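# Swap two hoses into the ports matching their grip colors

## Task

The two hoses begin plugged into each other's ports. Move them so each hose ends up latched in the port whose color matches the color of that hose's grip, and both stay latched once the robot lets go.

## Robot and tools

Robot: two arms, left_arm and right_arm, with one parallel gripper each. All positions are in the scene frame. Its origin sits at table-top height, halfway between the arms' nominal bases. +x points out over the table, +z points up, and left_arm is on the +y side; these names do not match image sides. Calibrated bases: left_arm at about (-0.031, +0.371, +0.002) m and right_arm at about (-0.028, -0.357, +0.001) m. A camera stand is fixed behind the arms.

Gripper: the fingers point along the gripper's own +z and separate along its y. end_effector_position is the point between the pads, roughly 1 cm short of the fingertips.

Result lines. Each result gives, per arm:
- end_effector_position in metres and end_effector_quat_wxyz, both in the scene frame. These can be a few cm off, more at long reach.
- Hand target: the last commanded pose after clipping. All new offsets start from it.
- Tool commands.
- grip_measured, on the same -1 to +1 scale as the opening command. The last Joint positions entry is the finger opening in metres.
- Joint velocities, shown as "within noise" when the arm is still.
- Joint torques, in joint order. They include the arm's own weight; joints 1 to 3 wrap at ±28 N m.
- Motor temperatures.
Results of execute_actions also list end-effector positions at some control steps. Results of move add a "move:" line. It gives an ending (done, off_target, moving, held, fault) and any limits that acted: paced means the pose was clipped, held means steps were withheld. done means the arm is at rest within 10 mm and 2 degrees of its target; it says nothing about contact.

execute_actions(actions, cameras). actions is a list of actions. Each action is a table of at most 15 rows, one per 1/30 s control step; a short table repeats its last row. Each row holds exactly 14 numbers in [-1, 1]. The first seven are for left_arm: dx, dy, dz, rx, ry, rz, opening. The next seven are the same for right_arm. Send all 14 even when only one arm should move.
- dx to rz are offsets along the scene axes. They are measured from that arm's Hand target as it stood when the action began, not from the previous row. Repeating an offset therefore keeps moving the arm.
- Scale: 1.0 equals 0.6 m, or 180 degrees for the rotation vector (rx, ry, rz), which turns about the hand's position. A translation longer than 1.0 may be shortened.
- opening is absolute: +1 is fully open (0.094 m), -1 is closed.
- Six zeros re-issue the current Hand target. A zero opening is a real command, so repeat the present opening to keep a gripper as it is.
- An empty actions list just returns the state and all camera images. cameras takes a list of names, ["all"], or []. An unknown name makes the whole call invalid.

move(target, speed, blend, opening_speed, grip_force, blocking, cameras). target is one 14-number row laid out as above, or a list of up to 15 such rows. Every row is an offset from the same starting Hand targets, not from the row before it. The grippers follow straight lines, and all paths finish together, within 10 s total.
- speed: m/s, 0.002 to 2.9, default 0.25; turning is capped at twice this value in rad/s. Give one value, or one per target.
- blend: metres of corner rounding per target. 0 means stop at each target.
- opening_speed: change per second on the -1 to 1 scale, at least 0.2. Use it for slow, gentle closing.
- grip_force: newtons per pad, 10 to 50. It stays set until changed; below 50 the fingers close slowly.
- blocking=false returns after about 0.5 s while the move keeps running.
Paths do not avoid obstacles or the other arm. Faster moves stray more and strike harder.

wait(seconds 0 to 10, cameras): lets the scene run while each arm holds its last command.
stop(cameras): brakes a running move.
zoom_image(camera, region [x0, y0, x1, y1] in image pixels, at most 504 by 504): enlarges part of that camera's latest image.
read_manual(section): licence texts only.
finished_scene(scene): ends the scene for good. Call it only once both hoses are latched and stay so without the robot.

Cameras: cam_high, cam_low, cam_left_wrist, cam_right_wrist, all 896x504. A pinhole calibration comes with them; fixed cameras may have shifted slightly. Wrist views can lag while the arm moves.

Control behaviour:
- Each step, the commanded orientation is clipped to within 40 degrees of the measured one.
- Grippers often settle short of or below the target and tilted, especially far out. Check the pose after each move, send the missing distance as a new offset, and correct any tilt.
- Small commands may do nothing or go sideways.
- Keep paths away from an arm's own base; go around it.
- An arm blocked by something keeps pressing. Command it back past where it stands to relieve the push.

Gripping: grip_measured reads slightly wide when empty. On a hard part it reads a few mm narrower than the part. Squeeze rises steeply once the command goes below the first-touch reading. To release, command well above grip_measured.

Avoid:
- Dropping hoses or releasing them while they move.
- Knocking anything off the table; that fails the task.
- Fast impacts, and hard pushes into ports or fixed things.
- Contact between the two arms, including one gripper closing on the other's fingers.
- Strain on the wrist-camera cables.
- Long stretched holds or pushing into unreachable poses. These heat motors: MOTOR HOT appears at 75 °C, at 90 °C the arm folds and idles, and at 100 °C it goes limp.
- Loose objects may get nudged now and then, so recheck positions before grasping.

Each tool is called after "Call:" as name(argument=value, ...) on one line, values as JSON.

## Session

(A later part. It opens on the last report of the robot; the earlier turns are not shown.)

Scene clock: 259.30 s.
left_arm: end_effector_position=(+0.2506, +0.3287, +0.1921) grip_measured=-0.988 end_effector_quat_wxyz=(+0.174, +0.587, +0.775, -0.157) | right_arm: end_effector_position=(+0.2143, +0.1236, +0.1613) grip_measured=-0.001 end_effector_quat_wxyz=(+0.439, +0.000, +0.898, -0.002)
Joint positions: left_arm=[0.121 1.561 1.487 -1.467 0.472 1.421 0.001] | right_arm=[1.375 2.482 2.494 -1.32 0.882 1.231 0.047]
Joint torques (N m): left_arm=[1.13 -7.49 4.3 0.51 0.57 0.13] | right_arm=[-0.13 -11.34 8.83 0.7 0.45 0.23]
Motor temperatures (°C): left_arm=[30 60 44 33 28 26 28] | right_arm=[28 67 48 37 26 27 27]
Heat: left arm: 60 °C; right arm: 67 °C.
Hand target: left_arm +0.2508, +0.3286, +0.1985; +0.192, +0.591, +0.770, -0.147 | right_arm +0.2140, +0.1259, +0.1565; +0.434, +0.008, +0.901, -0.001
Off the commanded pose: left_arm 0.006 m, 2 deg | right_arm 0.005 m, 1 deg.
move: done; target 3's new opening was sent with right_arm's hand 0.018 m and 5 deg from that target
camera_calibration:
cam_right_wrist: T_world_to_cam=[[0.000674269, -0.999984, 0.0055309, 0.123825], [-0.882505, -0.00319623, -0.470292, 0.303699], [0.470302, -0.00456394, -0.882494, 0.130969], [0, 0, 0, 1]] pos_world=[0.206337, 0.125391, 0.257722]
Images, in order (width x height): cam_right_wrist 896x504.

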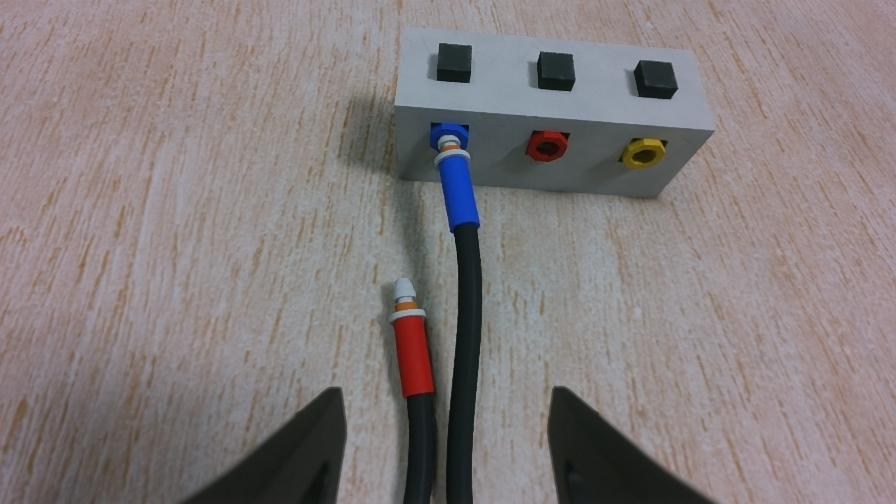

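Call:
zoom_image(camera="cam_right_wrist", region=[370, 100, 570, 260])

Scaled by 2.520.

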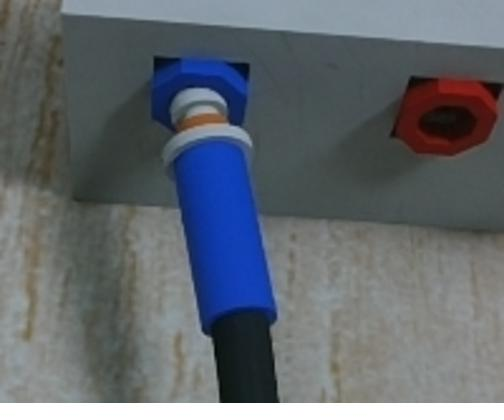

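Call:
move(target=[[0,0,0,0,0,0,-1,0.093,0,-0.0775,0,-0.1033,0,0],[0,0,0,0,0,0,-1,0.225,0.006,-0.1525,0,-0.1033,0,0],[0,0,0,0,0,0,-1,0.225,0.006,-0.1525,0,-0.1033,0,-0.88]], speed=[0.2,0.12,0.1], blend=[0.02,0,0], opening_speed=1.5, cameras=["cam_right_wrist"])

Call:
zoom_image(camera="cam_right_wrist", region=[350, 210, 550, 410])

Scene clock: 271.30 s.
left_arm: end_effector_position=(+0.2506, +0.3287, +0.1921) grip_measured=-0.988 end_effector_quat_wxyz=(+0.174, +0.587, +0.775, -0.157) | right_arm: end_effector_position=(+0.3477, +0.1226, +0.0725) grip_measured=-0.675 end_effector_quat_wxyz=(+0.576, +0.003, +0.817, -0.021)
Joint positions: left_arm=[0.121 1.561 1.487 -1.467 0.472 1.421 0.001] | right_arm=[1.179 2.543 1.977 -0.21 1.071 0.678 0.015]
Joint torques (N m): left_arm=[1.13 -7.49 4.29 0.52 0.56 0.14] | right_arm=[-0.12 -12.7 6.48 2.19 0.18 0.11]
Motor temperatures (°C): left_arm=[30 59 44 33 28 26 28] | right_arm=[27 66 48 34 26 27 26]
Heat: left arm: 59 °C; right arm: 66 °C.
Hand target: left_arm +0.2508, +0.3286, +0.1985; +0.192, +0.591, +0.770, -0.147 | right_arm +0.3489, +0.1296, +0.0649; +0.574, +0.008, +0.819, +0.001
Off the commanded pose: left_arm 0.006 m, 2 deg | right_arm 0.010 m, 3 deg.
move: off_target (right_arm)
camera_calibration:
cam_right_wrist: T_world_to_cam=[[-0.0271274, -0.999056, 0.0339195, 0.130716], [-0.691377, -0.00575609, -0.722472, 0.331711], [0.721985, -0.0430499, -0.690568, -0.106866], [0, 0, 0, 1]] pos_world=[0.310039, 0.127901, 0.161419]
Images, in order (width x height): cam_right_wrist 896x504.

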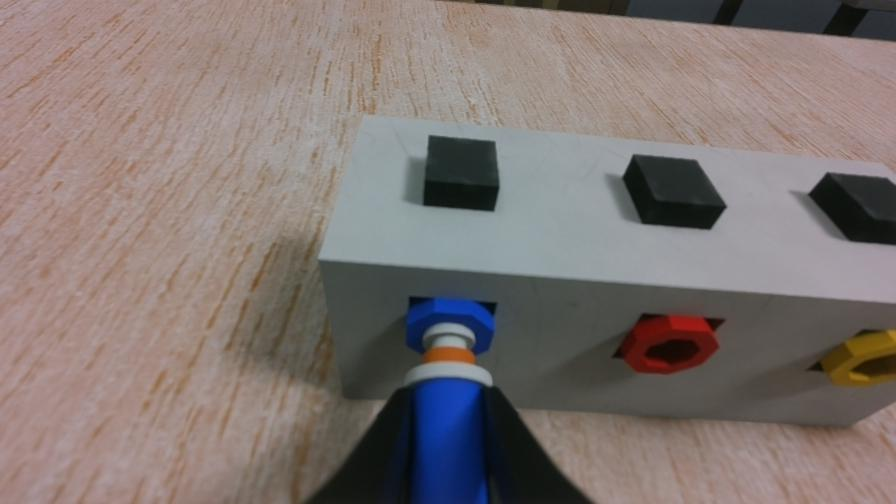

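Scaled by 2.520.

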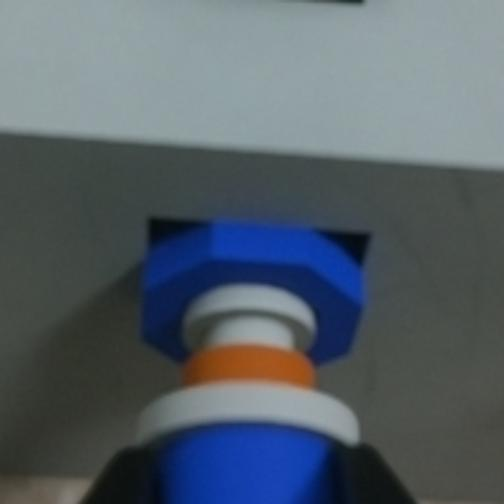

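Call:
move(target=[[0,0,0,0,0,0,-1,0.06,0.015,-0.003,0.025,0,0,-0.9],[0,0,0,0,0,0,-1,0.118,0.037,0.0,0.05,0,-0.005,-0.9]], speed=0.1, blend=[0.005,0], cameras=["cam_right_wrist"])

Call:
zoom_image(camera="cam_right_wrist", region=[350, 250, 550, 450])

Scene clock: 279.30 s.
left_arm: end_effector_position=(+0.2506, +0.3287, +0.1921) grip_measured=-0.988 end_effector_quat_wxyz=(+0.174, +0.587, +0.775, -0.157) | right_arm: end_effector_position=(+0.3577, +0.1212, +0.0712) grip_measured=-0.675 end_effector_quat_wxyz=(+0.575, +0.001, +0.816, -0.068)
Joint positions: left_arm=[0.121 1.561 1.487 -1.467 0.472 1.421 0.001] | right_arm=[1.169 2.638 2.169 -0.398 1.122 0.7 0.015]
Joint torques (N m): left_arm=[1.13 -7.5 4.29 0.52 0.56 0.13] | right_arm=[-7.8 -10.81 12.08 3.87 -1.23 0.15]
Motor temperatures (°C): left_arm=[30 58 43 33 28 26 28] | right_arm=[27 67 47 35 26 27 26]
Heat: left arm: 58 °C; right arm: 67 °C.
Hand target: left_arm +0.2508, +0.3286, +0.1985; +0.192, +0.591, +0.770, -0.147 | right_arm +0.4198, +0.1517, +0.0651; +0.571, +0.059, +0.816, +0.060
Off the commanded pose: left_arm 0.006 m, 2 deg | right_arm 0.069 m, 16 deg.
move: off_target (right_arm)
camera_calibration:
cam_right_wrist: T_world_to_cam=[[-0.0788027, -0.990682, 0.11108, 0.1417], [-0.692407, -0.0257701, -0.721047, 0.340428], [0.717191, -0.133733, -0.683925, -0.102798], [0, 0, 0, 1]] pos_world=[0.320606, 0.135405, 0.159418]
Images, in order (width x height): cam_right_wrist 896x504.

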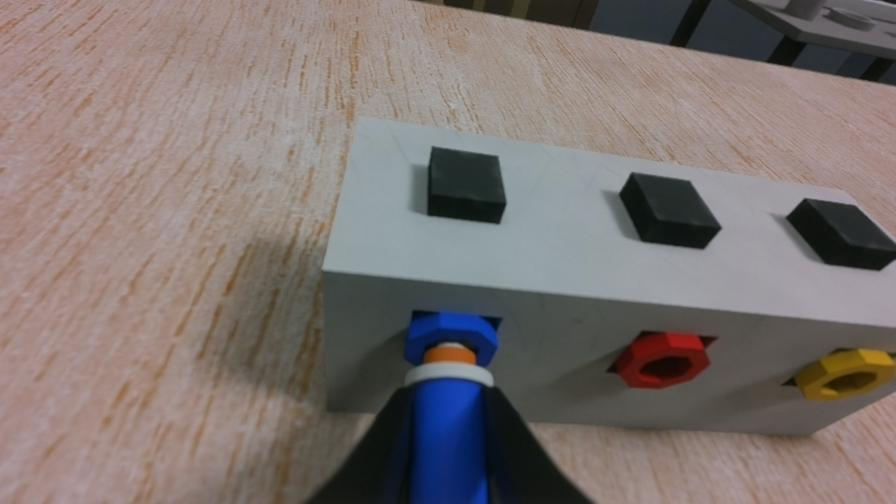

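Scaled by 2.520.

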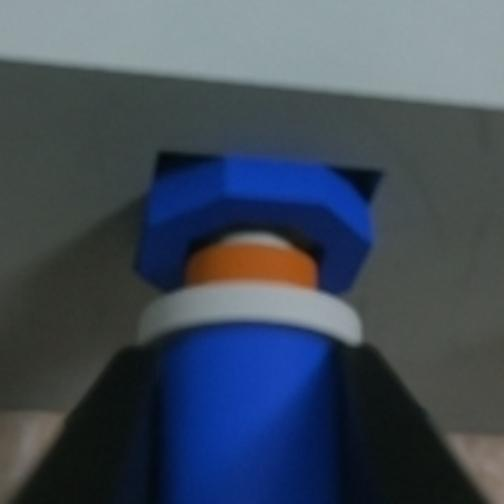

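Call:
move(target=[[0,0,0,0,0,0,-1,0.05,0.045,-0.008,0.0,0,0,-0.95]], speed=0.12, cameras=["cam_right_wrist"])

Call:
zoom_image(camera="cam_right_wrist", region=[350, 250, 550, 450])

Scene clock: 285.10 s.
left_arm: end_effector_position=(+0.2506, +0.3287, +0.1921) grip_measured=-0.988 end_effector_quat_wxyz=(+0.174, +0.587, +0.775, -0.157) | right_arm: end_effector_position=(+0.3620, +0.1215, +0.0723) grip_measured=-0.675 end_effector_quat_wxyz=(+0.536, -0.017, +0.835, -0.122)
Joint positions: left_arm=[0.121 1.561 1.487 -1.467 0.472 1.421 0.001] | right_arm=[1.161 2.916 2.807 -0.986 1.109 0.804 0.015]
Joint torques (N m): left_arm=[1.11 -7.49 4.29 0.52 0.56 0.14] | right_arm=[-7.71 -11.34 10.4 4.74 -0.73 0.24]
Motor temperatures (°C): left_arm=[30 58 43 32 28 26 28] | right_arm=[28 67 49 40 27 27 26]
Heat: left arm: 58 °C; right arm: 67 °C.
Hand target: left_arm +0.2508, +0.3286, +0.1985; +0.192, +0.591, +0.770, -0.147 | right_arm +0.4496, +0.1788, +0.0600; +0.571, +0.059, +0.816, +0.061
Off the commanded pose: left_arm 0.006 m, 2 deg | right_arm 0.105 m, 23 deg.
move: off_target (right_arm)
camera_calibration:
cam_right_wrist: T_world_to_cam=[[-0.101659, -0.969193, 0.224346, 0.139649], [-0.755137, -0.0716335, -0.651642, 0.36754], [0.647637, -0.235657, -0.724591, -0.0644966], [0, 0, 0, 1]] pos_world=[0.33351, 0.146476, 0.161441]
Images, in order (width x height): cam_right_wrist 896x504.

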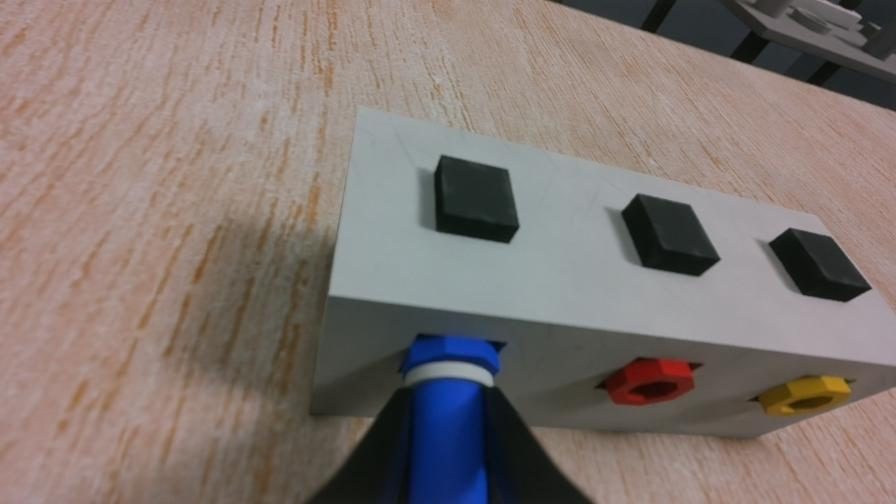

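Scaled by 2.520.

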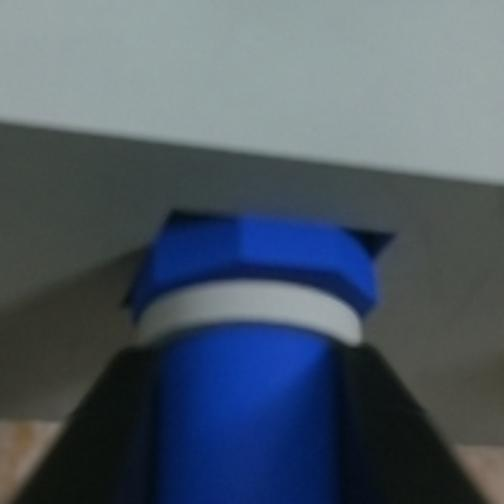

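Call:
move(target=[[0,0,0,0,0,0,-1,0.06,0.01,-0.02,0.02,-0.03,0.01,-0.95]], speed=0.12, cameras=["cam_right_wrist"])

Call:
zoom_image(camera="cam_right_wrist", region=[350, 250, 550, 450])

Scene clock: 290.13 s.
left_arm: end_effector_position=(+0.2506, +0.3287, +0.1921) grip_measured=-0.988 end_effector_quat_wxyz=(+0.174, +0.587, +0.775, -0.157) | right_arm: end_effector_position=(+0.3636, +0.1204, +0.0713) grip_measured=-0.675 end_effector_quat_wxyz=(+0.537, -0.003, +0.836, -0.115)
Joint positions: left_arm=[0.121 1.561 1.487 -1.467 0.472 1.421 0.001] | right_arm=[1.158 2.924 2.821 -0.992 1.108 0.835 0.015]
Joint velocities: left_arm=[within noise] | right_arm=[0.002 -0.007 0.007 0.007 0.022 -0.168 0]
Joint torques (N m): left_arm=[1.13 -7.5 4.3 0.52 0.57 0.14] | right_arm=[-10.44 -9.62 9.4 5.27 -0.45 0.2]
Motor temperatures (°C): left_arm=[30 58 43 32 28 26 28] | right_arm=[29 66 49 44 27 27 27]
Heat: left arm: 58 °C; right arm: 66 °C.
Hand target: left_arm +0.2508, +0.3286, +0.1985; +0.192, +0.591, +0.770, -0.147 | right_arm +0.4858, +0.1847, +0.0482; +0.606, +0.061, +0.787, +0.098
Off the commanded pose: left_arm 0.006 m, 2 deg | right_arm 0.140 m, 27 deg.
move: off_target (right_arm)
camera_calibration:
cam_right_wrist: T_world_to_cam=[[-0.117259, -0.973202, 0.19781, 0.146904], [-0.753248, -0.0426514, -0.656353, 0.364129], [0.6472, -0.225963, -0.728061, -0.067254], [0, 0, 0, 1]] pos_world=[0.335032, 0.143301, 0.160973]
Images, in order (width x height): cam_right_wrist 896x504.

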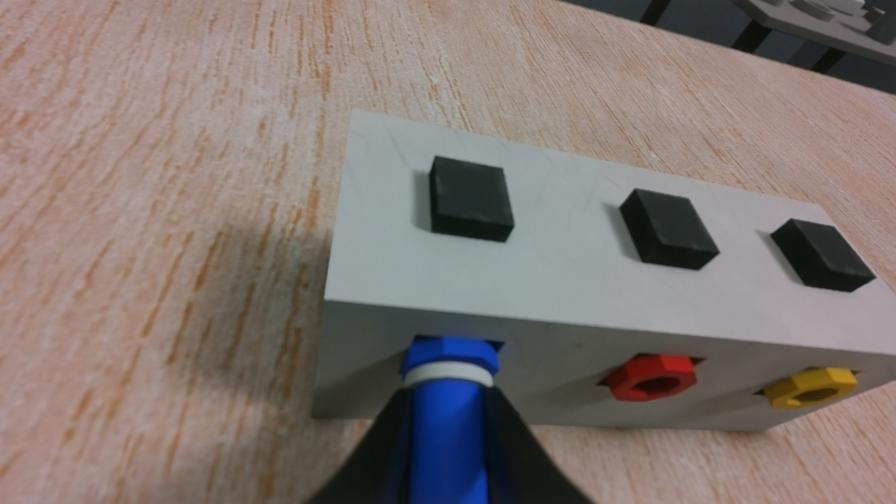

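Scaled by 2.520.

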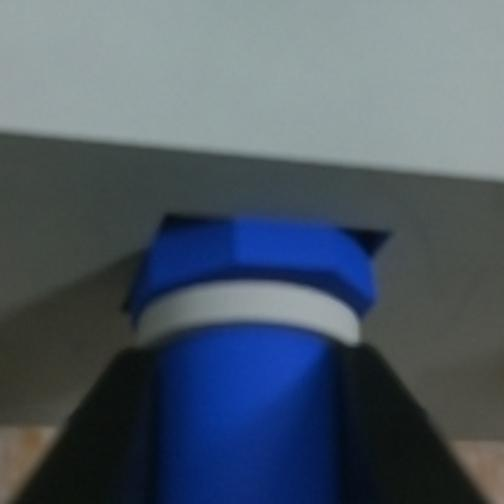

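Call:
move(target=[[0,0,0,0,0,0,-1,-0.196,-0.093,0.035,-0.07,0.03,-0.005,-0.95],[0,0,0,0,0,0,-1,-0.22,-0.092,0.035,-0.07,0.03,-0.005,-0.95]], speed=0.1, cameras=["cam_right_wrist"])

Call:
zoom_image(camera="cam_right_wrist", region=[350, 250, 550, 450])

Scene clock: 296.47 s.
left_arm: end_effector_position=(+0.2506, +0.3287, +0.1921) grip_measured=-0.988 end_effector_quat_wxyz=(+0.174, +0.587, +0.775, -0.157) | right_arm: end_effector_position=(+0.3563, +0.1214, +0.0711) grip_measured=-0.675 end_effector_quat_wxyz=(+0.538, +0.010, +0.836, -0.107)
Joint positions: left_arm=[0.121 1.561 1.487 -1.467 0.472 1.421 0.001] | right_arm=[1.171 2.911 2.796 -1.005 1.113 0.892 0.015]
Joint torques (N m): left_arm=[1.11 -7.49 4.29 0.51 0.57 0.14] | right_arm=[0.53 -16.31 4.29 1.66 0.31 0.98]
Motor temperatures (°C): left_arm=[30 58 43 32 28 26 28] | right_arm=[29 67 49 45 27 27 27]
Heat: left arm: 58 °C; right arm: 67 °C.
Hand target: left_arm +0.2508, +0.3286, +0.1985; +0.192, +0.591, +0.770, -0.147 | right_arm +0.3537, +0.1295, +0.0692; +0.572, +0.005, +0.820, +0.003
Off the commanded pose: left_arm 0.006 m, 2 deg | right_arm 0.009 m, 13 deg.
move: off_target (right_arm)
camera_calibration:
cam_right_wrist: T_world_to_cam=[[-0.130647, -0.976758, 0.169924, 0.154319], [-0.750105, -0.0146885, -0.661156, 0.354369], [0.648285, -0.213839, -0.730752, -0.064132], [0, 0, 0, 1]] pos_world=[0.327551, 0.142224, 0.161206]
Images, in order (width x height): cam_right_wrist 896x504.

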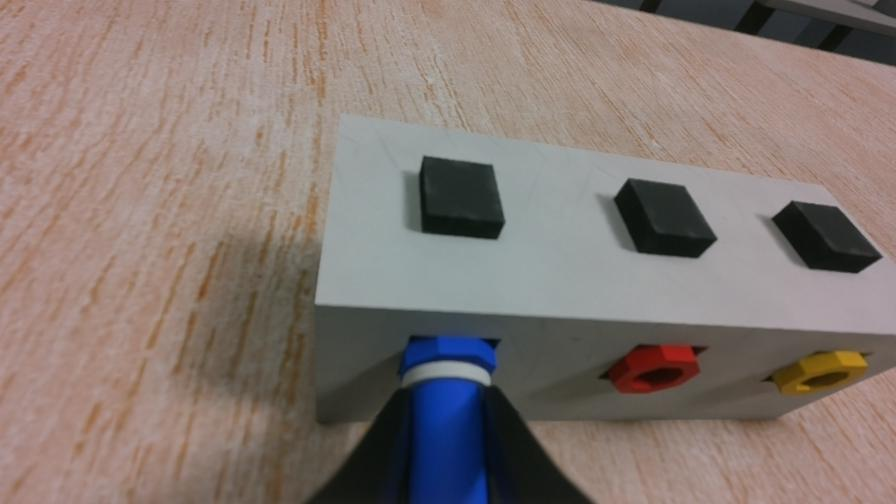

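Scaled by 2.520.

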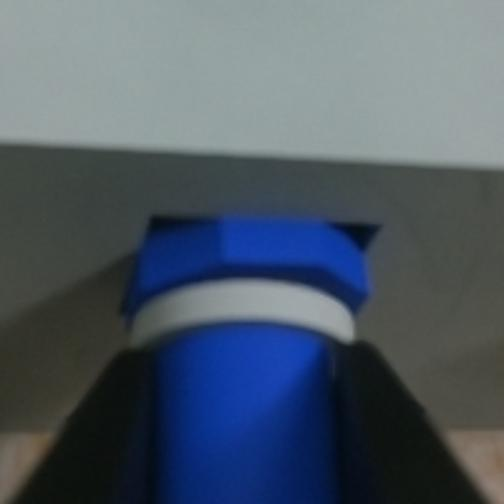

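Call:
move(target=[[0,0,0,0,0,0,-1,-0.028,0.002,0.0,0,0,0,-0.95]], speed=0.1, cameras=["cam_right_wrist"])

Scene clock: 300.87 s.
left_arm: end_effector_position=(+0.2506, +0.3287, +0.1921) grip_measured=-0.988 end_effector_quat_wxyz=(+0.174, +0.587, +0.775, -0.157) | right_arm: end_effector_position=(+0.3323, +0.1301, +0.0526) grip_measured=-0.675 end_effector_quat_wxyz=(+0.569, -0.010, +0.822, -0.020)
Joint positions: left_arm=[0.121 1.561 1.487 -1.467 0.472 1.421 0.001] | right_arm=[1.208 2.572 1.969 -0.216 1.068 0.706 0.015]
Joint torques (N m): left_arm=[1.11 -7.49 4.29 0.52 0.57 0.14] | right_arm=[-0.92 -17.4 5.16 1.94 0.32 0.11]
Motor temperatures (°C): left_arm=[30 58 43 32 28 26 28] | right_arm=[29 69 48 43 26 27 27]
Heat: left arm: 58 °C; right arm: 69 °C.
Hand target: left_arm +0.2508, +0.3286, +0.1985; +0.192, +0.591, +0.770, -0.147 | right_arm +0.3370, +0.1307, +0.0691; +0.572, +0.005, +0.820, +0.003
Off the commanded pose: left_arm 0.006 m, 2 deg | right_arm 0.017 m, 3 deg.
move: off_target (right_arm)
camera_calibration:
cam_right_wrist: T_world_to_cam=[[-0.00531153, -0.998917, 0.046219, 0.130537], [-0.703572, -0.0291113, -0.710028, 0.313188], [0.710605, -0.0362897, -0.702655, -0.10563], [0, 0, 0, 1]] pos_world=[0.296105, 0.13568, 0.142117]
Images, in order (width x height): cam_right_wrist 896x504.

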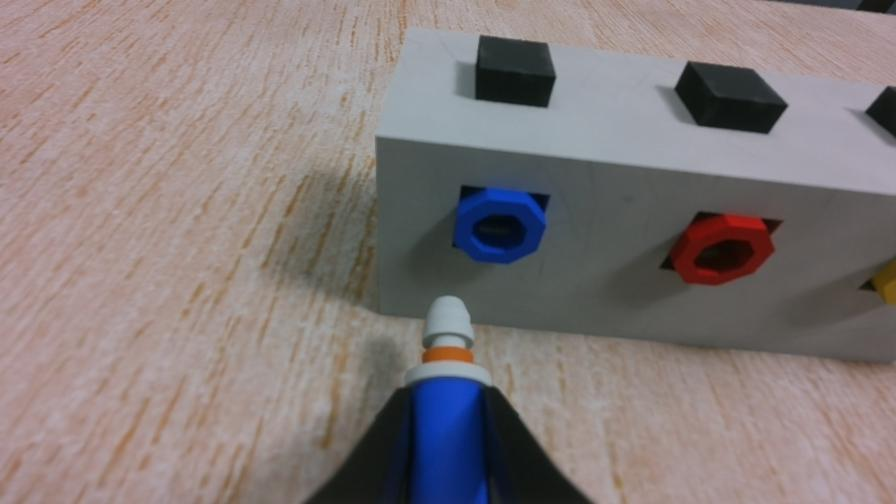

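Call:
move(target=[[0,0,0,0,0,0,-1,-0.035,-0.043,0.03,0,0.072,0,-0.95],[0,0,0,0,0,0,-1,-0.02,-0.006,0.012,0,0.072,0,-0.95],[0,0,0,0,0,0,-1,-0.005,-0.006,0.008,0,0.072,0,-0.95]], speed=[0.1,0.08,0.06], cameras=["cam_right_wrist"])

Call:
zoom_image(camera="cam_right_wrist", region=[350, 210, 550, 410])

Scene clock: 317.17 s.
left_arm: end_effector_position=(+0.2506, +0.3287, +0.1921) grip_measured=-0.988 end_effector_quat_wxyz=(+0.174, +0.587, +0.775, -0.157) | right_arm: end_effector_position=(+0.3302, +0.1222, +0.0744) grip_measured=-0.675 end_effector_quat_wxyz=(+0.476, -0.001, +0.879, -0.006)
Joint positions: left_arm=[0.121 1.561 1.487 -1.467 0.472 1.421 0.001] | right_arm=[1.174 2.536 2.168 -0.661 0.878 0.893 0.015]
Joint torques (N m): left_arm=[1.11 -7.5 4.29 0.52 0.57 0.14] | right_arm=[-0.43 -12.4 9.63 1.44 0.4 0.07]
Motor temperatures (°C): left_arm=[30 57 43 31 28 26 28] | right_arm=[28 74 46 39 26 27 27]
Heat: left arm: 57 °C; right arm: 74 °C.
Hand target: left_arm +0.2508, +0.3286, +0.1985; +0.192, +0.591, +0.770, -0.147 | right_arm +0.3339, +0.1271, +0.0740; +0.476, +0.005, +0.880, +0.003
Off the commanded pose: left_arm 0.006 m, 2 deg | right_arm 0.006 m, 1 deg.
move: done
camera_calibration:
cam_right_wrist: T_world_to_cam=[[-0.0025079, -0.999902, 0.0137866, 0.123226], [-0.84086, -0.0053534, -0.541226, 0.356831], [0.541247, -0.0129499, -0.840764, -0.025675], [0, 0, 0, 1]] pos_world=[0.31425, 0.124792, 0.169841]
Images, in order (width x height): cam_right_wrist 896x504.

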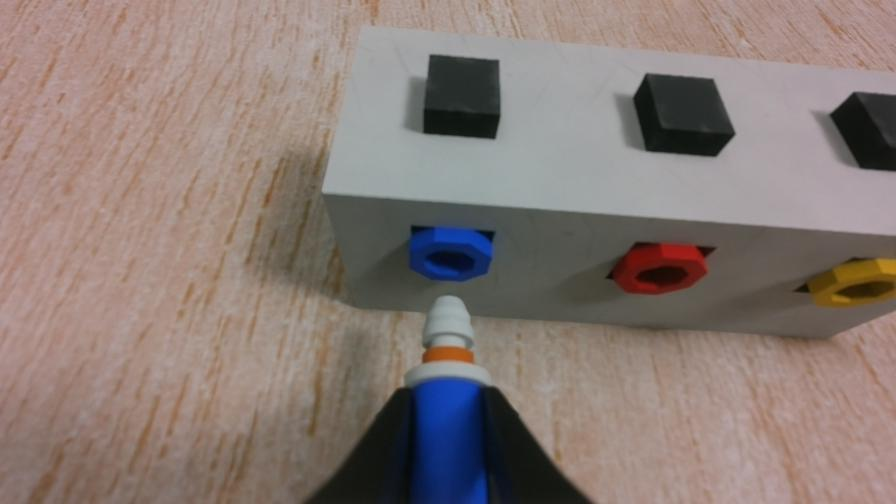

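Scaled by 2.520.

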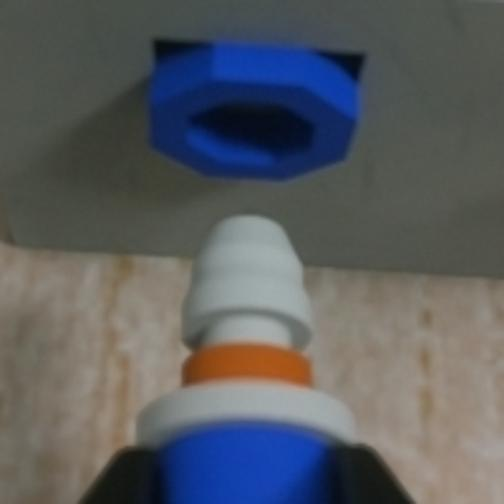

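Call:
move(target=[[0,0,0,0,0,0,-1,0.03,0.0005,-0.001,0,0,0,-0.95],[0,0,0,0,0,0,-1,0.09,0.025,0.0,0.02,-0.01,0,-0.95],[0,0,0,0,0,0,-1,0.15,0.06,0.0,0.05,-0.03,0,-0.95]], speed=[0.06,0.08,0.12], blend=[0.002,0.005,0], cameras=["cam_right_wrist"])

Call:
zoom_image(camera="cam_right_wrist", region=[350, 260, 550, 460])

Scene clock: 324.37 s.
left_arm: end_effector_position=(+0.2506, +0.3287, +0.1921) grip_measured=-0.988 end_effector_quat_wxyz=(+0.174, +0.587, +0.775, -0.157) | right_arm: end_effector_position=(+0.4179, +0.1700, +0.0762) grip_measured=-0.675 end_effector_quat_wxyz=(+0.512, +0.031, +0.854, +0.089)
Joint positions: left_arm=[0.121 1.561 1.487 -1.467 0.472 1.421 0.001] | right_arm=[1.066 2.915 2.793 -0.579 0.778 0.743 0.015]
Joint torques (N m): left_arm=[1.13 -7.5 4.3 0.52 0.57 0.14] | right_arm=[-0.87 -13.86 10.06 1.7 0.64 0.02]
Motor temperatures (°C): left_arm=[30 57 43 31 28 26 28] | right_arm=[28 74 47 38 26 27 27]
Heat: left arm: 57 °C; right arm: 74 °C. Fold the right arm in close to its base, or ease its load, before you think long.
Hand target: left_arm +0.2508, +0.3286, +0.1985; +0.192, +0.591, +0.770, -0.147 | right_arm +0.4238, +0.1632, +0.0738; +0.515, +0.042, +0.853, +0.072
Off the commanded pose: left_arm 0.006 m, 2 deg | right_arm 0.009 m, 2 deg.
MOTOR HOT: joint 2 (shoulder) of the right arm reports 74 °C; the controller's stop level is 90 °C. To cool a motor, set the load down, stop pushing, or move to a pose that needs little force.
move: done
camera_calibration:
cam_right_wrist: T_world_to_cam=[[0.0396264, -0.982674, -0.181058, 0.165624], [-0.790921, 0.0798875, -0.606681, 0.401457], [0.610634, 0.167243, -0.774051, -0.135685], [0, 0, 0, 1]] pos_world=[0.393812, 0.153376, 0.168517]
Images, in order (width x height): cam_right_wrist 896x504.

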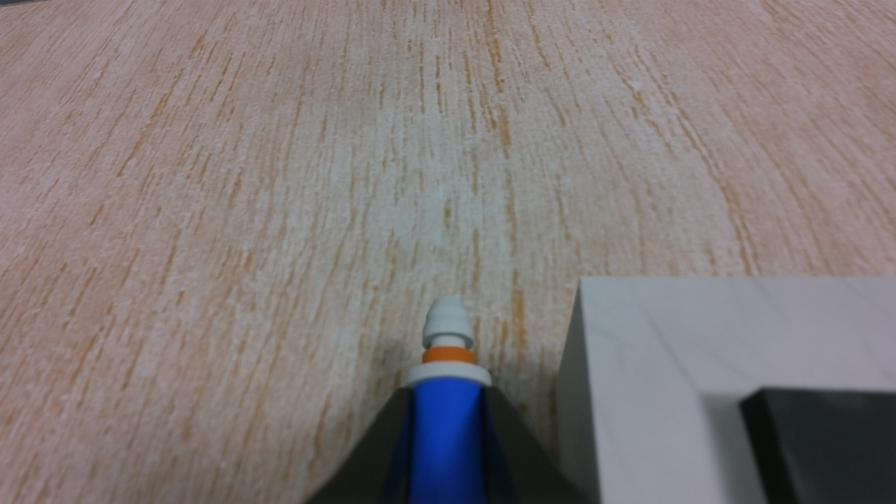

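Scaled by 2.520.

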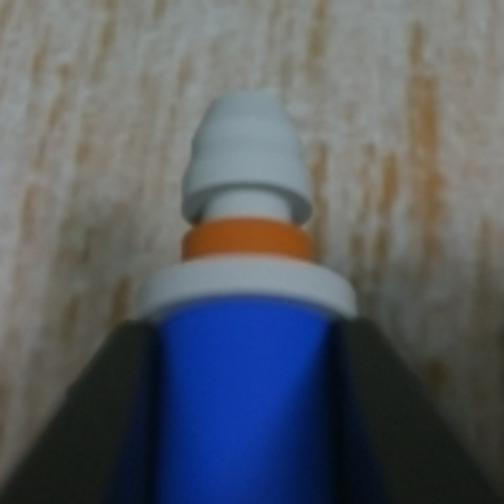

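Call:
move(target=[[0,0,0,0,0,0,-1,-0.19,0.012,0.027,-0.05,0.03,0,-0.95],[0,0,0,0,0,0,-1,-0.181,-0.097,0.02,-0.05,0.03,0,-0.95],[0,0,0,0,0,0,-1,-0.17,-0.06,0.004,-0.05,0.03,0,-0.95],[0,0,0,0,0,0,-1,-0.15,-0.06,0.0,-0.05,0.03,0,-0.95],[0,0,0,0,0,0,-1,-0.122,-0.061,-0.001,-0.05,0.03,0,-0.95]], speed=[0.2,0.15,0.1,0.06,0.05], blend=[0.01,0,0,0.002,0], cameras=["cam_right_wrist"])

Call:
zoom_image(camera="cam_right_wrist", region=[350, 260, 550, 460])

Scene clock: 334.13 s.
left_arm: end_effector_position=(+0.2506, +0.3287, +0.1921) grip_measured=-0.988 end_effector_quat_wxyz=(+0.174, +0.587, +0.775, -0.157) | right_arm: end_effector_position=(+0.3424, +0.1222, +0.0718) grip_measured=-0.675 end_effector_quat_wxyz=(+0.470, -0.007, +0.882, -0.008)
Joint positions: left_arm=[0.121 1.561 1.487 -1.467 0.472 1.421 0.001] | right_arm=[1.151 2.563 2.212 -0.666 0.856 0.858 0.015]
Joint torques (N m): left_arm=[1.13 -7.49 4.29 0.51 0.57 0.14] | right_arm=[-0.98 -12.42 9.84 1.65 0.49 0.04]
Motor temperatures (°C): left_arm=[30 57 43 31 28 26 28] | right_arm=[27 74 47 37 26 27 27]
Heat: left arm: 57 °C; right arm: 74 °C. Fold the right arm in close to its base, or ease its load, before you think long.
Hand target: left_arm +0.2508, +0.3286, +0.1985; +0.192, +0.591, +0.770, -0.147 | right_arm +0.3507, +0.1265, +0.0732; +0.476, +0.005, +0.880, +0.002
Off the commanded pose: left_arm 0.006 m, 2 deg | right_arm 0.010 m, 2 deg.
MOTOR HOT: still on. Joint 2 (shoulder) of the right arm reports 74 °C.
move: done
camera_calibration:
cam_right_wrist: T_world_to_cam=[[0.00577603, -0.999707, 0.023523, 0.119718], [-0.847423, -0.0173819, -0.530634, 0.368626], [0.530887, -0.0168689, -0.847274, -0.0300386], [0, 0, 0, 1]] pos_world=[0.327638, 0.125584, 0.167339]
Images, in order (width x height): cam_right_wrist 896x504.

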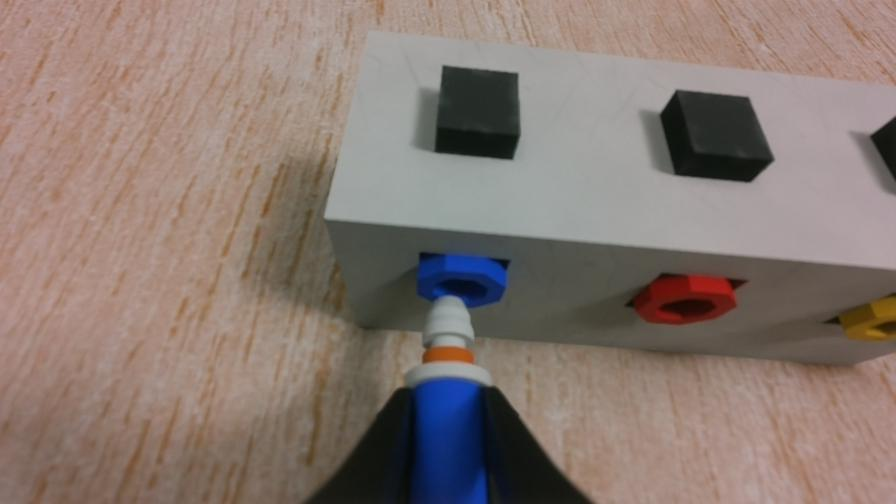

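Scaled by 2.520.

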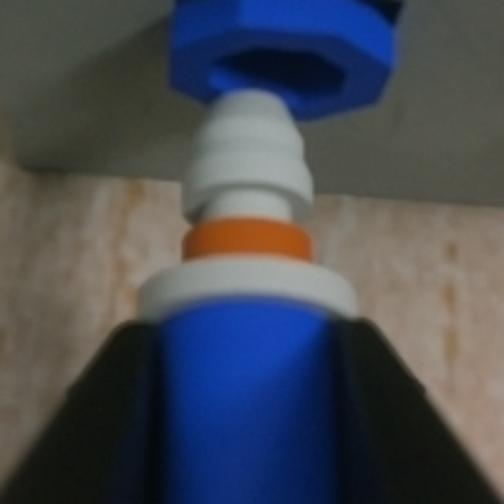

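Call:
move(target=[[0,0,0,0,0,0,-1,-0.03,-0.035,0.025,0,0,0,-0.95],[0,0,0,0,0,0,-1,-0.015,-0.005,0.009,0,0,0,-0.95],[0,0,0,0,0,0,-1,0.01,-0.005,0.007,0,0,0,-0.95]], speed=[0.1,0.08,0.05], cameras=["cam_right_wrist"])

Call:
zoom_image(camera="cam_right_wrist", region=[350, 260, 550, 460])

Scene clock: 341.37 s.
left_arm: end_effector_position=(+0.2506, +0.3287, +0.1921) grip_measured=-0.988 end_effector_quat_wxyz=(+0.174, +0.587, +0.775, -0.157) | right_arm: end_effector_position=(+0.3494, +0.1202, +0.0789) grip_measured=-0.675 end_effector_quat_wxyz=(+0.474, -0.004, +0.880, -0.005)
Joint positions: left_arm=[0.121 1.561 1.487 -1.467 0.472 1.421 0.001] | right_arm=[1.138 2.554 2.216 -0.655 0.854 0.842 0.015]
Joint torques (N m): left_arm=[1.11 -7.49 4.29 0.52 0.56 0.14] | right_arm=[-0.94 -12.26 9.83 1.59 0.43 0.03]
Motor temperatures (°C): left_arm=[30 57 42 31 28 26 28] | right_arm=[27 74 47 37 26 27 27]
Heat: left arm: 57 °C; right arm: 74 °C. Fold the right arm in close to its base, or ease its load, before you think long.
Hand target: left_arm +0.2508, +0.3286, +0.1985; +0.192, +0.591, +0.770, -0.147 | right_arm +0.3566, +0.1237, +0.0777; +0.476, +0.005, +0.879, +0.003
Off the commanded pose: left_arm 0.006 m, 2 deg | right_arm 0.008 m, 1 deg.
MOTOR HOT: still on. Joint 2 (shoulder) of the right arm reports 74 °C.
move: done
camera_calibration:
cam_right_wrist: T_world_to_cam=[[0.00313384, -0.999882, 0.0150601, 0.1192], [-0.843115, -0.0107402, -0.537626, 0.376603], [0.537725, -0.0110126, -0.843049, -0.0312364], [0, 0, 0, 1]] pos_world=[0.333942, 0.122887, 0.174343]
Images, in order (width x height): cam_right_wrist 896x504.

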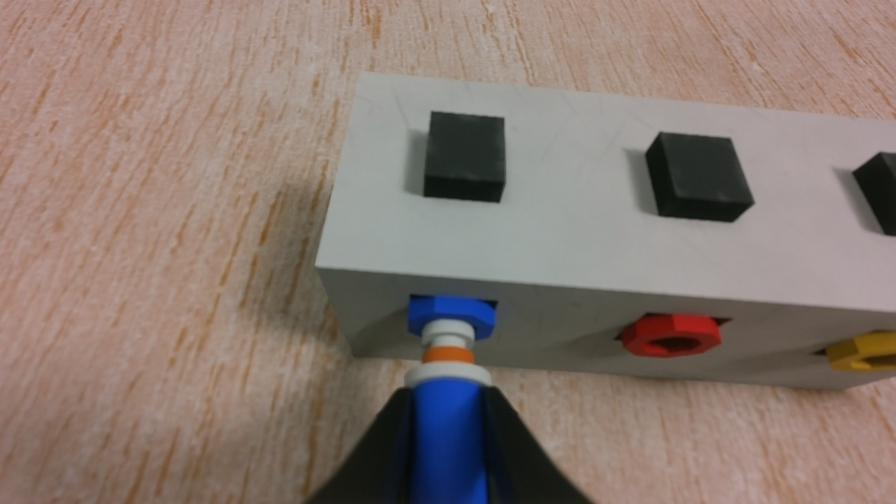

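Scaled by 2.520.

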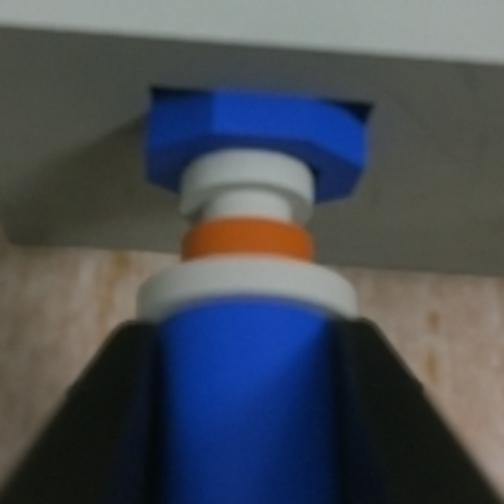

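Call:
move(target=[[0,0,0,0,0,0,-1,0.04,0.004,-0.006,0,0,0,-0.95],[0,0,0,0,0,0,-1,0.09,0.03,-0.006,0.02,0,0,-0.95],[0,0,0,0,0,0,-1,0.13,0.055,-0.008,0.035,-0.01,0,-0.95]], speed=[0.08,0.1,0.12], blend=[0.003,0.005,0], cameras=["cam_right_wrist"])

Call:
zoom_image(camera="cam_right_wrist", region=[350, 260, 550, 460])

Scene clock: 348.77 s.
left_arm: end_effector_position=(+0.2506, +0.3287, +0.1921) grip_measured=-0.988 end_effector_quat_wxyz=(+0.174, +0.587, +0.775, -0.157) | right_arm: end_effector_position=(+0.3595, +0.1201, +0.0779) grip_measured=-0.675 end_effector_quat_wxyz=(+0.444, -0.046, +0.893, -0.062)
Joint positions: left_arm=[0.121 1.561 1.487 -1.467 0.472 1.421 0.001] | right_arm=[1.12 2.766 2.671 -1.012 0.838 0.788 0.015]
Joint torques (N m): left_arm=[1.13 -7.49 4.3 0.52 0.56 0.14] | right_arm=[-7.57 -10.09 9.81 4.42 -0.03 0.02]
Motor temperatures (°C): left_arm=[30 57 42 31 28 26 28] | right_arm=[27 74 48 37 26 27 27]
Heat: left arm: 57 °C; right arm: 74 °C. Fold the right arm in close to its base, or ease its load, before you think long.
Hand target: left_arm +0.2508, +0.3286, +0.1985; +0.192, +0.591, +0.770, -0.147 | right_arm +0.4347, +0.1565, +0.0728; +0.489, +0.032, +0.870, +0.051
Off the commanded pose: left_arm 0.006 m, 2 deg | right_arm 0.084 m, 17 deg.
MOTOR HOT: still on. Joint 2 (shoulder) of the right arm reports 74 °C.
move: off_target (right_arm)
camera_calibration:
cam_right_wrist: T_world_to_cam=[[0.0294718, -0.987695, 0.153591, 0.0972922], [-0.875008, -0.099774, -0.473715, 0.401723], [0.483211, -0.120432, -0.867181, -0.00281001], [0, 0, 0, 1]] pos_world=[0.350002, 0.135838, 0.172923]
Images, in order (width x height): cam_right_wrist 896x504.

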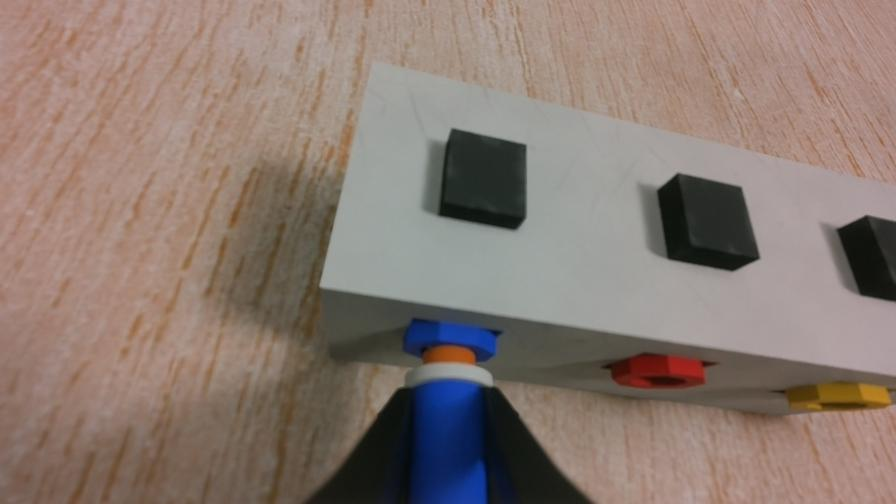

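Scaled by 2.520.

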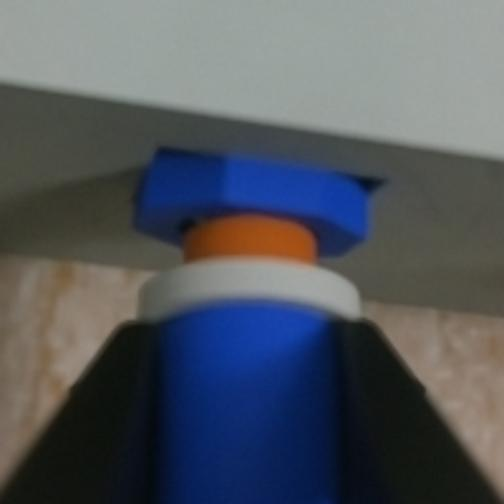

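Call:
move(target=[[0,0,0,0,0,0,-1,0.0,0.01,-0.03,0.02,-0.02,0,-0.95],[0,0,0,0,0,0,-1,0.06,0.04,-0.035,0.02,-0.02,0,-0.95]], speed=[0.1,0.12], blend=[0.003,0], cameras=["cam_right_wrist"])

Call:
zoom_image(camera="cam_right_wrist", region=[350, 260, 550, 460])

Scene clock: 352.97 s.
left_arm: end_effector_position=(+0.2506, +0.3287, +0.1921) grip_measured=-0.988 end_effector_quat_wxyz=(+0.174, +0.587, +0.775, -0.157) | right_arm: end_effector_position=(+0.3616, +0.1203, +0.0738) grip_measured=-0.675 end_effector_quat_wxyz=(+0.459, -0.023, +0.885, -0.069)
Joint positions: left_arm=[0.121 1.561 1.487 -1.467 0.472 1.421 0.001] | right_arm=[1.126 2.862 2.828 -1.086 0.887 0.837 0.015]
Joint torques (N m): left_arm=[1.13 -7.5 4.29 0.52 0.56 0.14] | right_arm=[-9.48 -8.66 8.61 5.17 -0.2 -0.27]
Motor temperatures (°C): left_arm=[30 57 42 31 28 26 28] | right_arm=[28 73 48 41 26 27 27]
Heat: left arm: 57 °C; right arm: 73 °C. Fold the right arm in close to its base, or ease its load, before you think long.
Hand target: left_arm +0.2508, +0.3286, +0.1985; +0.192, +0.591, +0.770, -0.147 | right_arm +0.4707, +0.1806, +0.0519; +0.514, +0.045, +0.853, +0.079
Off the commanded pose: left_arm 0.006 m, 2 deg | right_arm 0.127 m, 20 deg.
MOTOR HOT: still on. Joint 2 (shoulder) of the right arm reports 73 °C.
move: off_target (right_arm)
camera_calibration:
cam_right_wrist: T_world_to_cam=[[-0.0200841, -0.989045, 0.146239, 0.116762], [-0.859704, -0.057586, -0.507536, 0.393526], [0.510398, -0.135916, -0.84913, -0.0166691], [0, 0, 0, 1]] pos_world=[0.349169, 0.135879, 0.168499]
Images, in order (width x height): cam_right_wrist 896x504.

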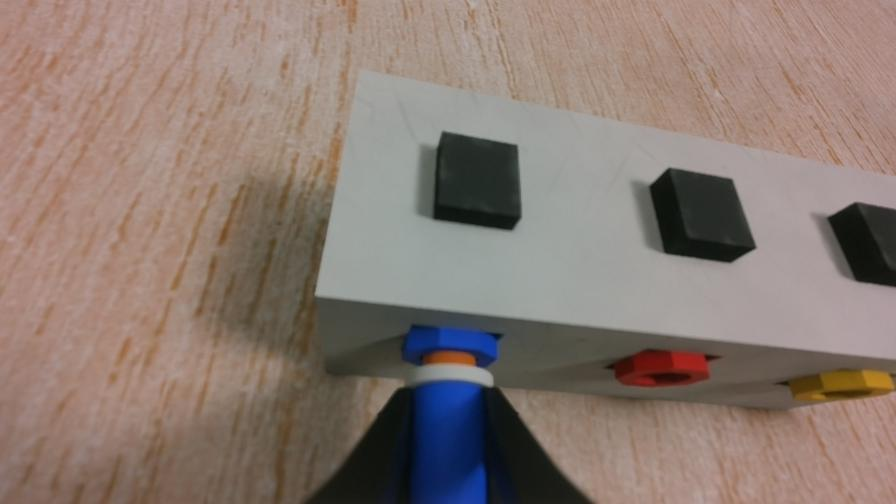

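Scaled by 2.520.

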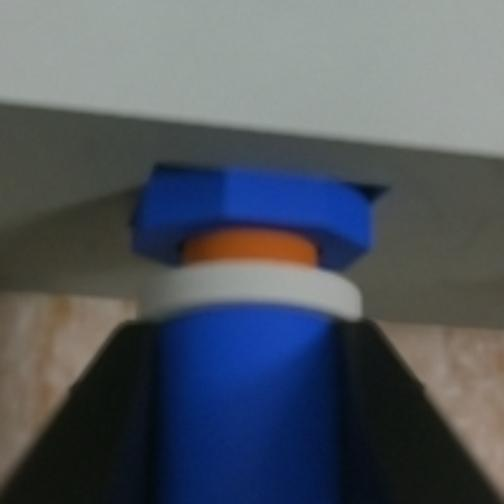

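Call:
move(target=[[0,0,0,0,0,0,-1,0.02,-0.05,-0.02,0.0,-0.02,0,-0.95],[0,0,0,0,0,0,-1,0.07,-0.04,-0.03,0.0,-0.02,0,-0.95]], speed=[0.12,0.15], blend=[0.003,0], cameras=["cam_right_wrist"])

Call:
zoom_image(camera="cam_right_wrist", region=[350, 260, 550, 460])

Scene clock: 358.87 s.
left_arm: end_effector_position=(+0.2506, +0.3287, +0.1921) grip_measured=-0.988 end_effector_quat_wxyz=(+0.174, +0.587, +0.775, -0.157) | right_arm: end_effector_position=(+0.3675, +0.1180, +0.0705) grip_measured=-0.675 end_effector_quat_wxyz=(+0.469, -0.015, +0.880, -0.074)
Joint positions: left_arm=[0.121 1.561 1.487 -1.467 0.472 1.421 0.001] | right_arm=[1.12 2.883 2.841 -1.072 0.913 0.84 0.015]
Joint torques (N m): left_arm=[1.13 -7.5 4.3 0.52 0.56 0.14] | right_arm=[-14.61 -7.47 7.58 5.04 -0.11 -0.35]
Motor temperatures (°C): left_arm=[30 57 42 30 28 26 28] | right_arm=[29 71 47 46 26 27 27]
Heat: left arm: 57 °C; right arm: 71 °C.
Hand target: left_arm +0.2508, +0.3286, +0.1985; +0.192, +0.591, +0.770, -0.147 | right_arm +0.5127, +0.1565, +0.0338; +0.541, +0.043, +0.836, +0.081
Off the commanded pose: left_arm 0.006 m, 2 deg | right_arm 0.155 m, 21 deg.
MOTOR HOT: cleared for the motors of the right arm.
move: off_target (right_arm)
camera_calibration:
cam_right_wrist: T_world_to_cam=[[-0.0423817, -0.988273, 0.1467, 0.123105], [-0.848447, -0.0419344, -0.527616, 0.392279], [0.52758, -0.146828, -0.83672, -0.0287251], [0, 0, 0, 1]] pos_world=[0.3532, 0.133894, 0.164878]
Images, in order (width x height): cam_right_wrist 896x504.

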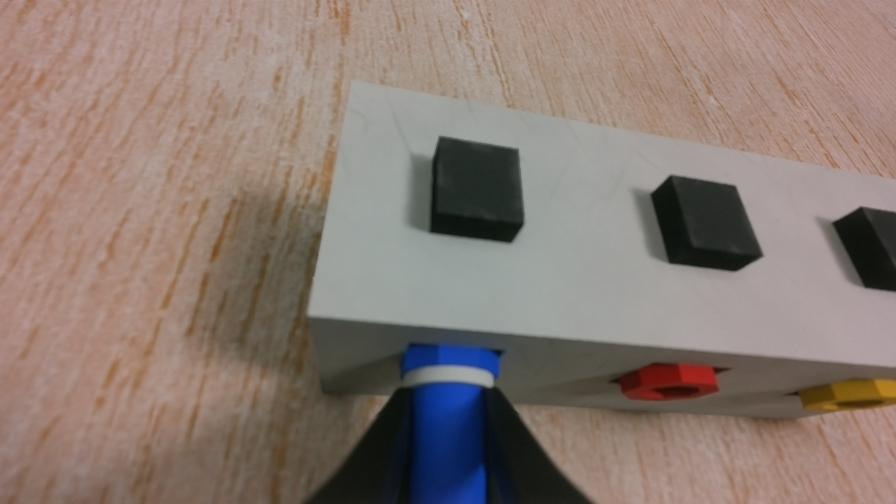

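Scaled by 2.520.

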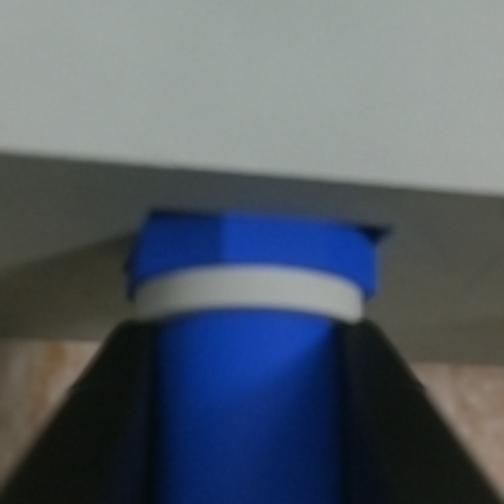

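Call:
move(target=[[0,0,0,0,0,0,-1,-0.233,-0.051,0.063,-0.055,0.05,0,-0.95],[0,0,0,0,0,0,-1,-0.27,-0.05,0.063,-0.055,0.05,0,-0.95]], speed=0.12, cameras=["cam_right_wrist"])

Scene clock: 365.20 s.
left_arm: end_effector_position=(+0.2506, +0.3287, +0.1921) grip_measured=-0.988 end_effector_quat_wxyz=(+0.174, +0.587, +0.775, -0.157) | right_arm: end_effector_position=(+0.3578, +0.1218, +0.0714) grip_measured=-0.675 end_effector_quat_wxyz=(+0.494, +0.013, +0.869, -0.014)
Joint positions: left_arm=[0.121 1.561 1.487 -1.467 0.472 1.421 0.001] | right_arm=[1.137 2.609 2.263 -0.635 0.907 0.854 0.015]
Joint torques (N m): left_arm=[1.11 -7.49 4.3 0.52 0.57 0.13] | right_arm=[0.32 -16.83 4.77 1.42 -0.11 0.02]
Motor temperatures (°C): left_arm=[30 57 42 30 28 26 28] | right_arm=[31 71 47 49 26 27 27]
Heat: left arm: 57 °C; right arm: 71 °C.
Hand target: left_arm +0.2508, +0.3286, +0.1985; +0.192, +0.591, +0.770, -0.147 | right_arm +0.3506, +0.1266, +0.0716; +0.475, +0.002, +0.880, +0.005
Off the commanded pose: left_arm 0.006 m, 2 deg | right_arm 0.009 m, 3 deg.
move: off_target (right_arm)
camera_calibration:
cam_right_wrist: T_world_to_cam=[[-0.0353294, -0.999287, 0.0133398, 0.134659], [-0.817611, 0.0212254, -0.575379, 0.369355], [0.574686, -0.0312346, -0.817778, -0.0545581], [0, 0, 0, 1]] pos_world=[0.3381, 0.125019, 0.166106]
Images, in order (width x height): cam_right_wrist 896x504.

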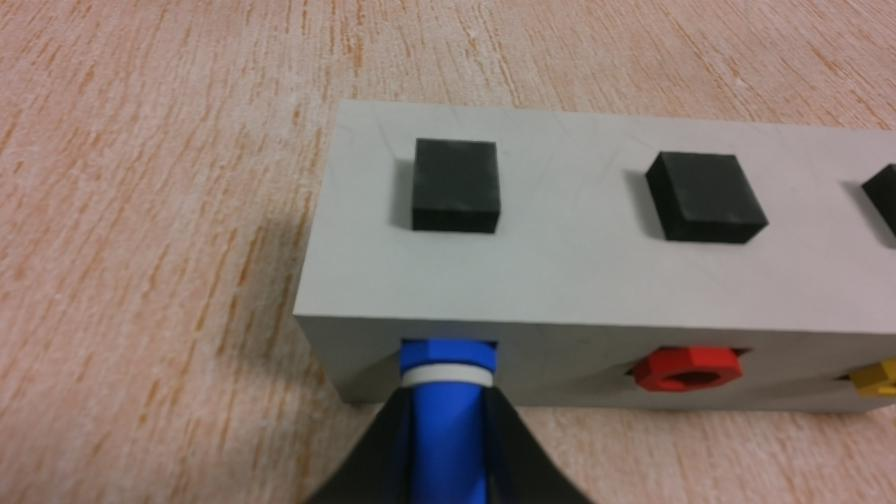

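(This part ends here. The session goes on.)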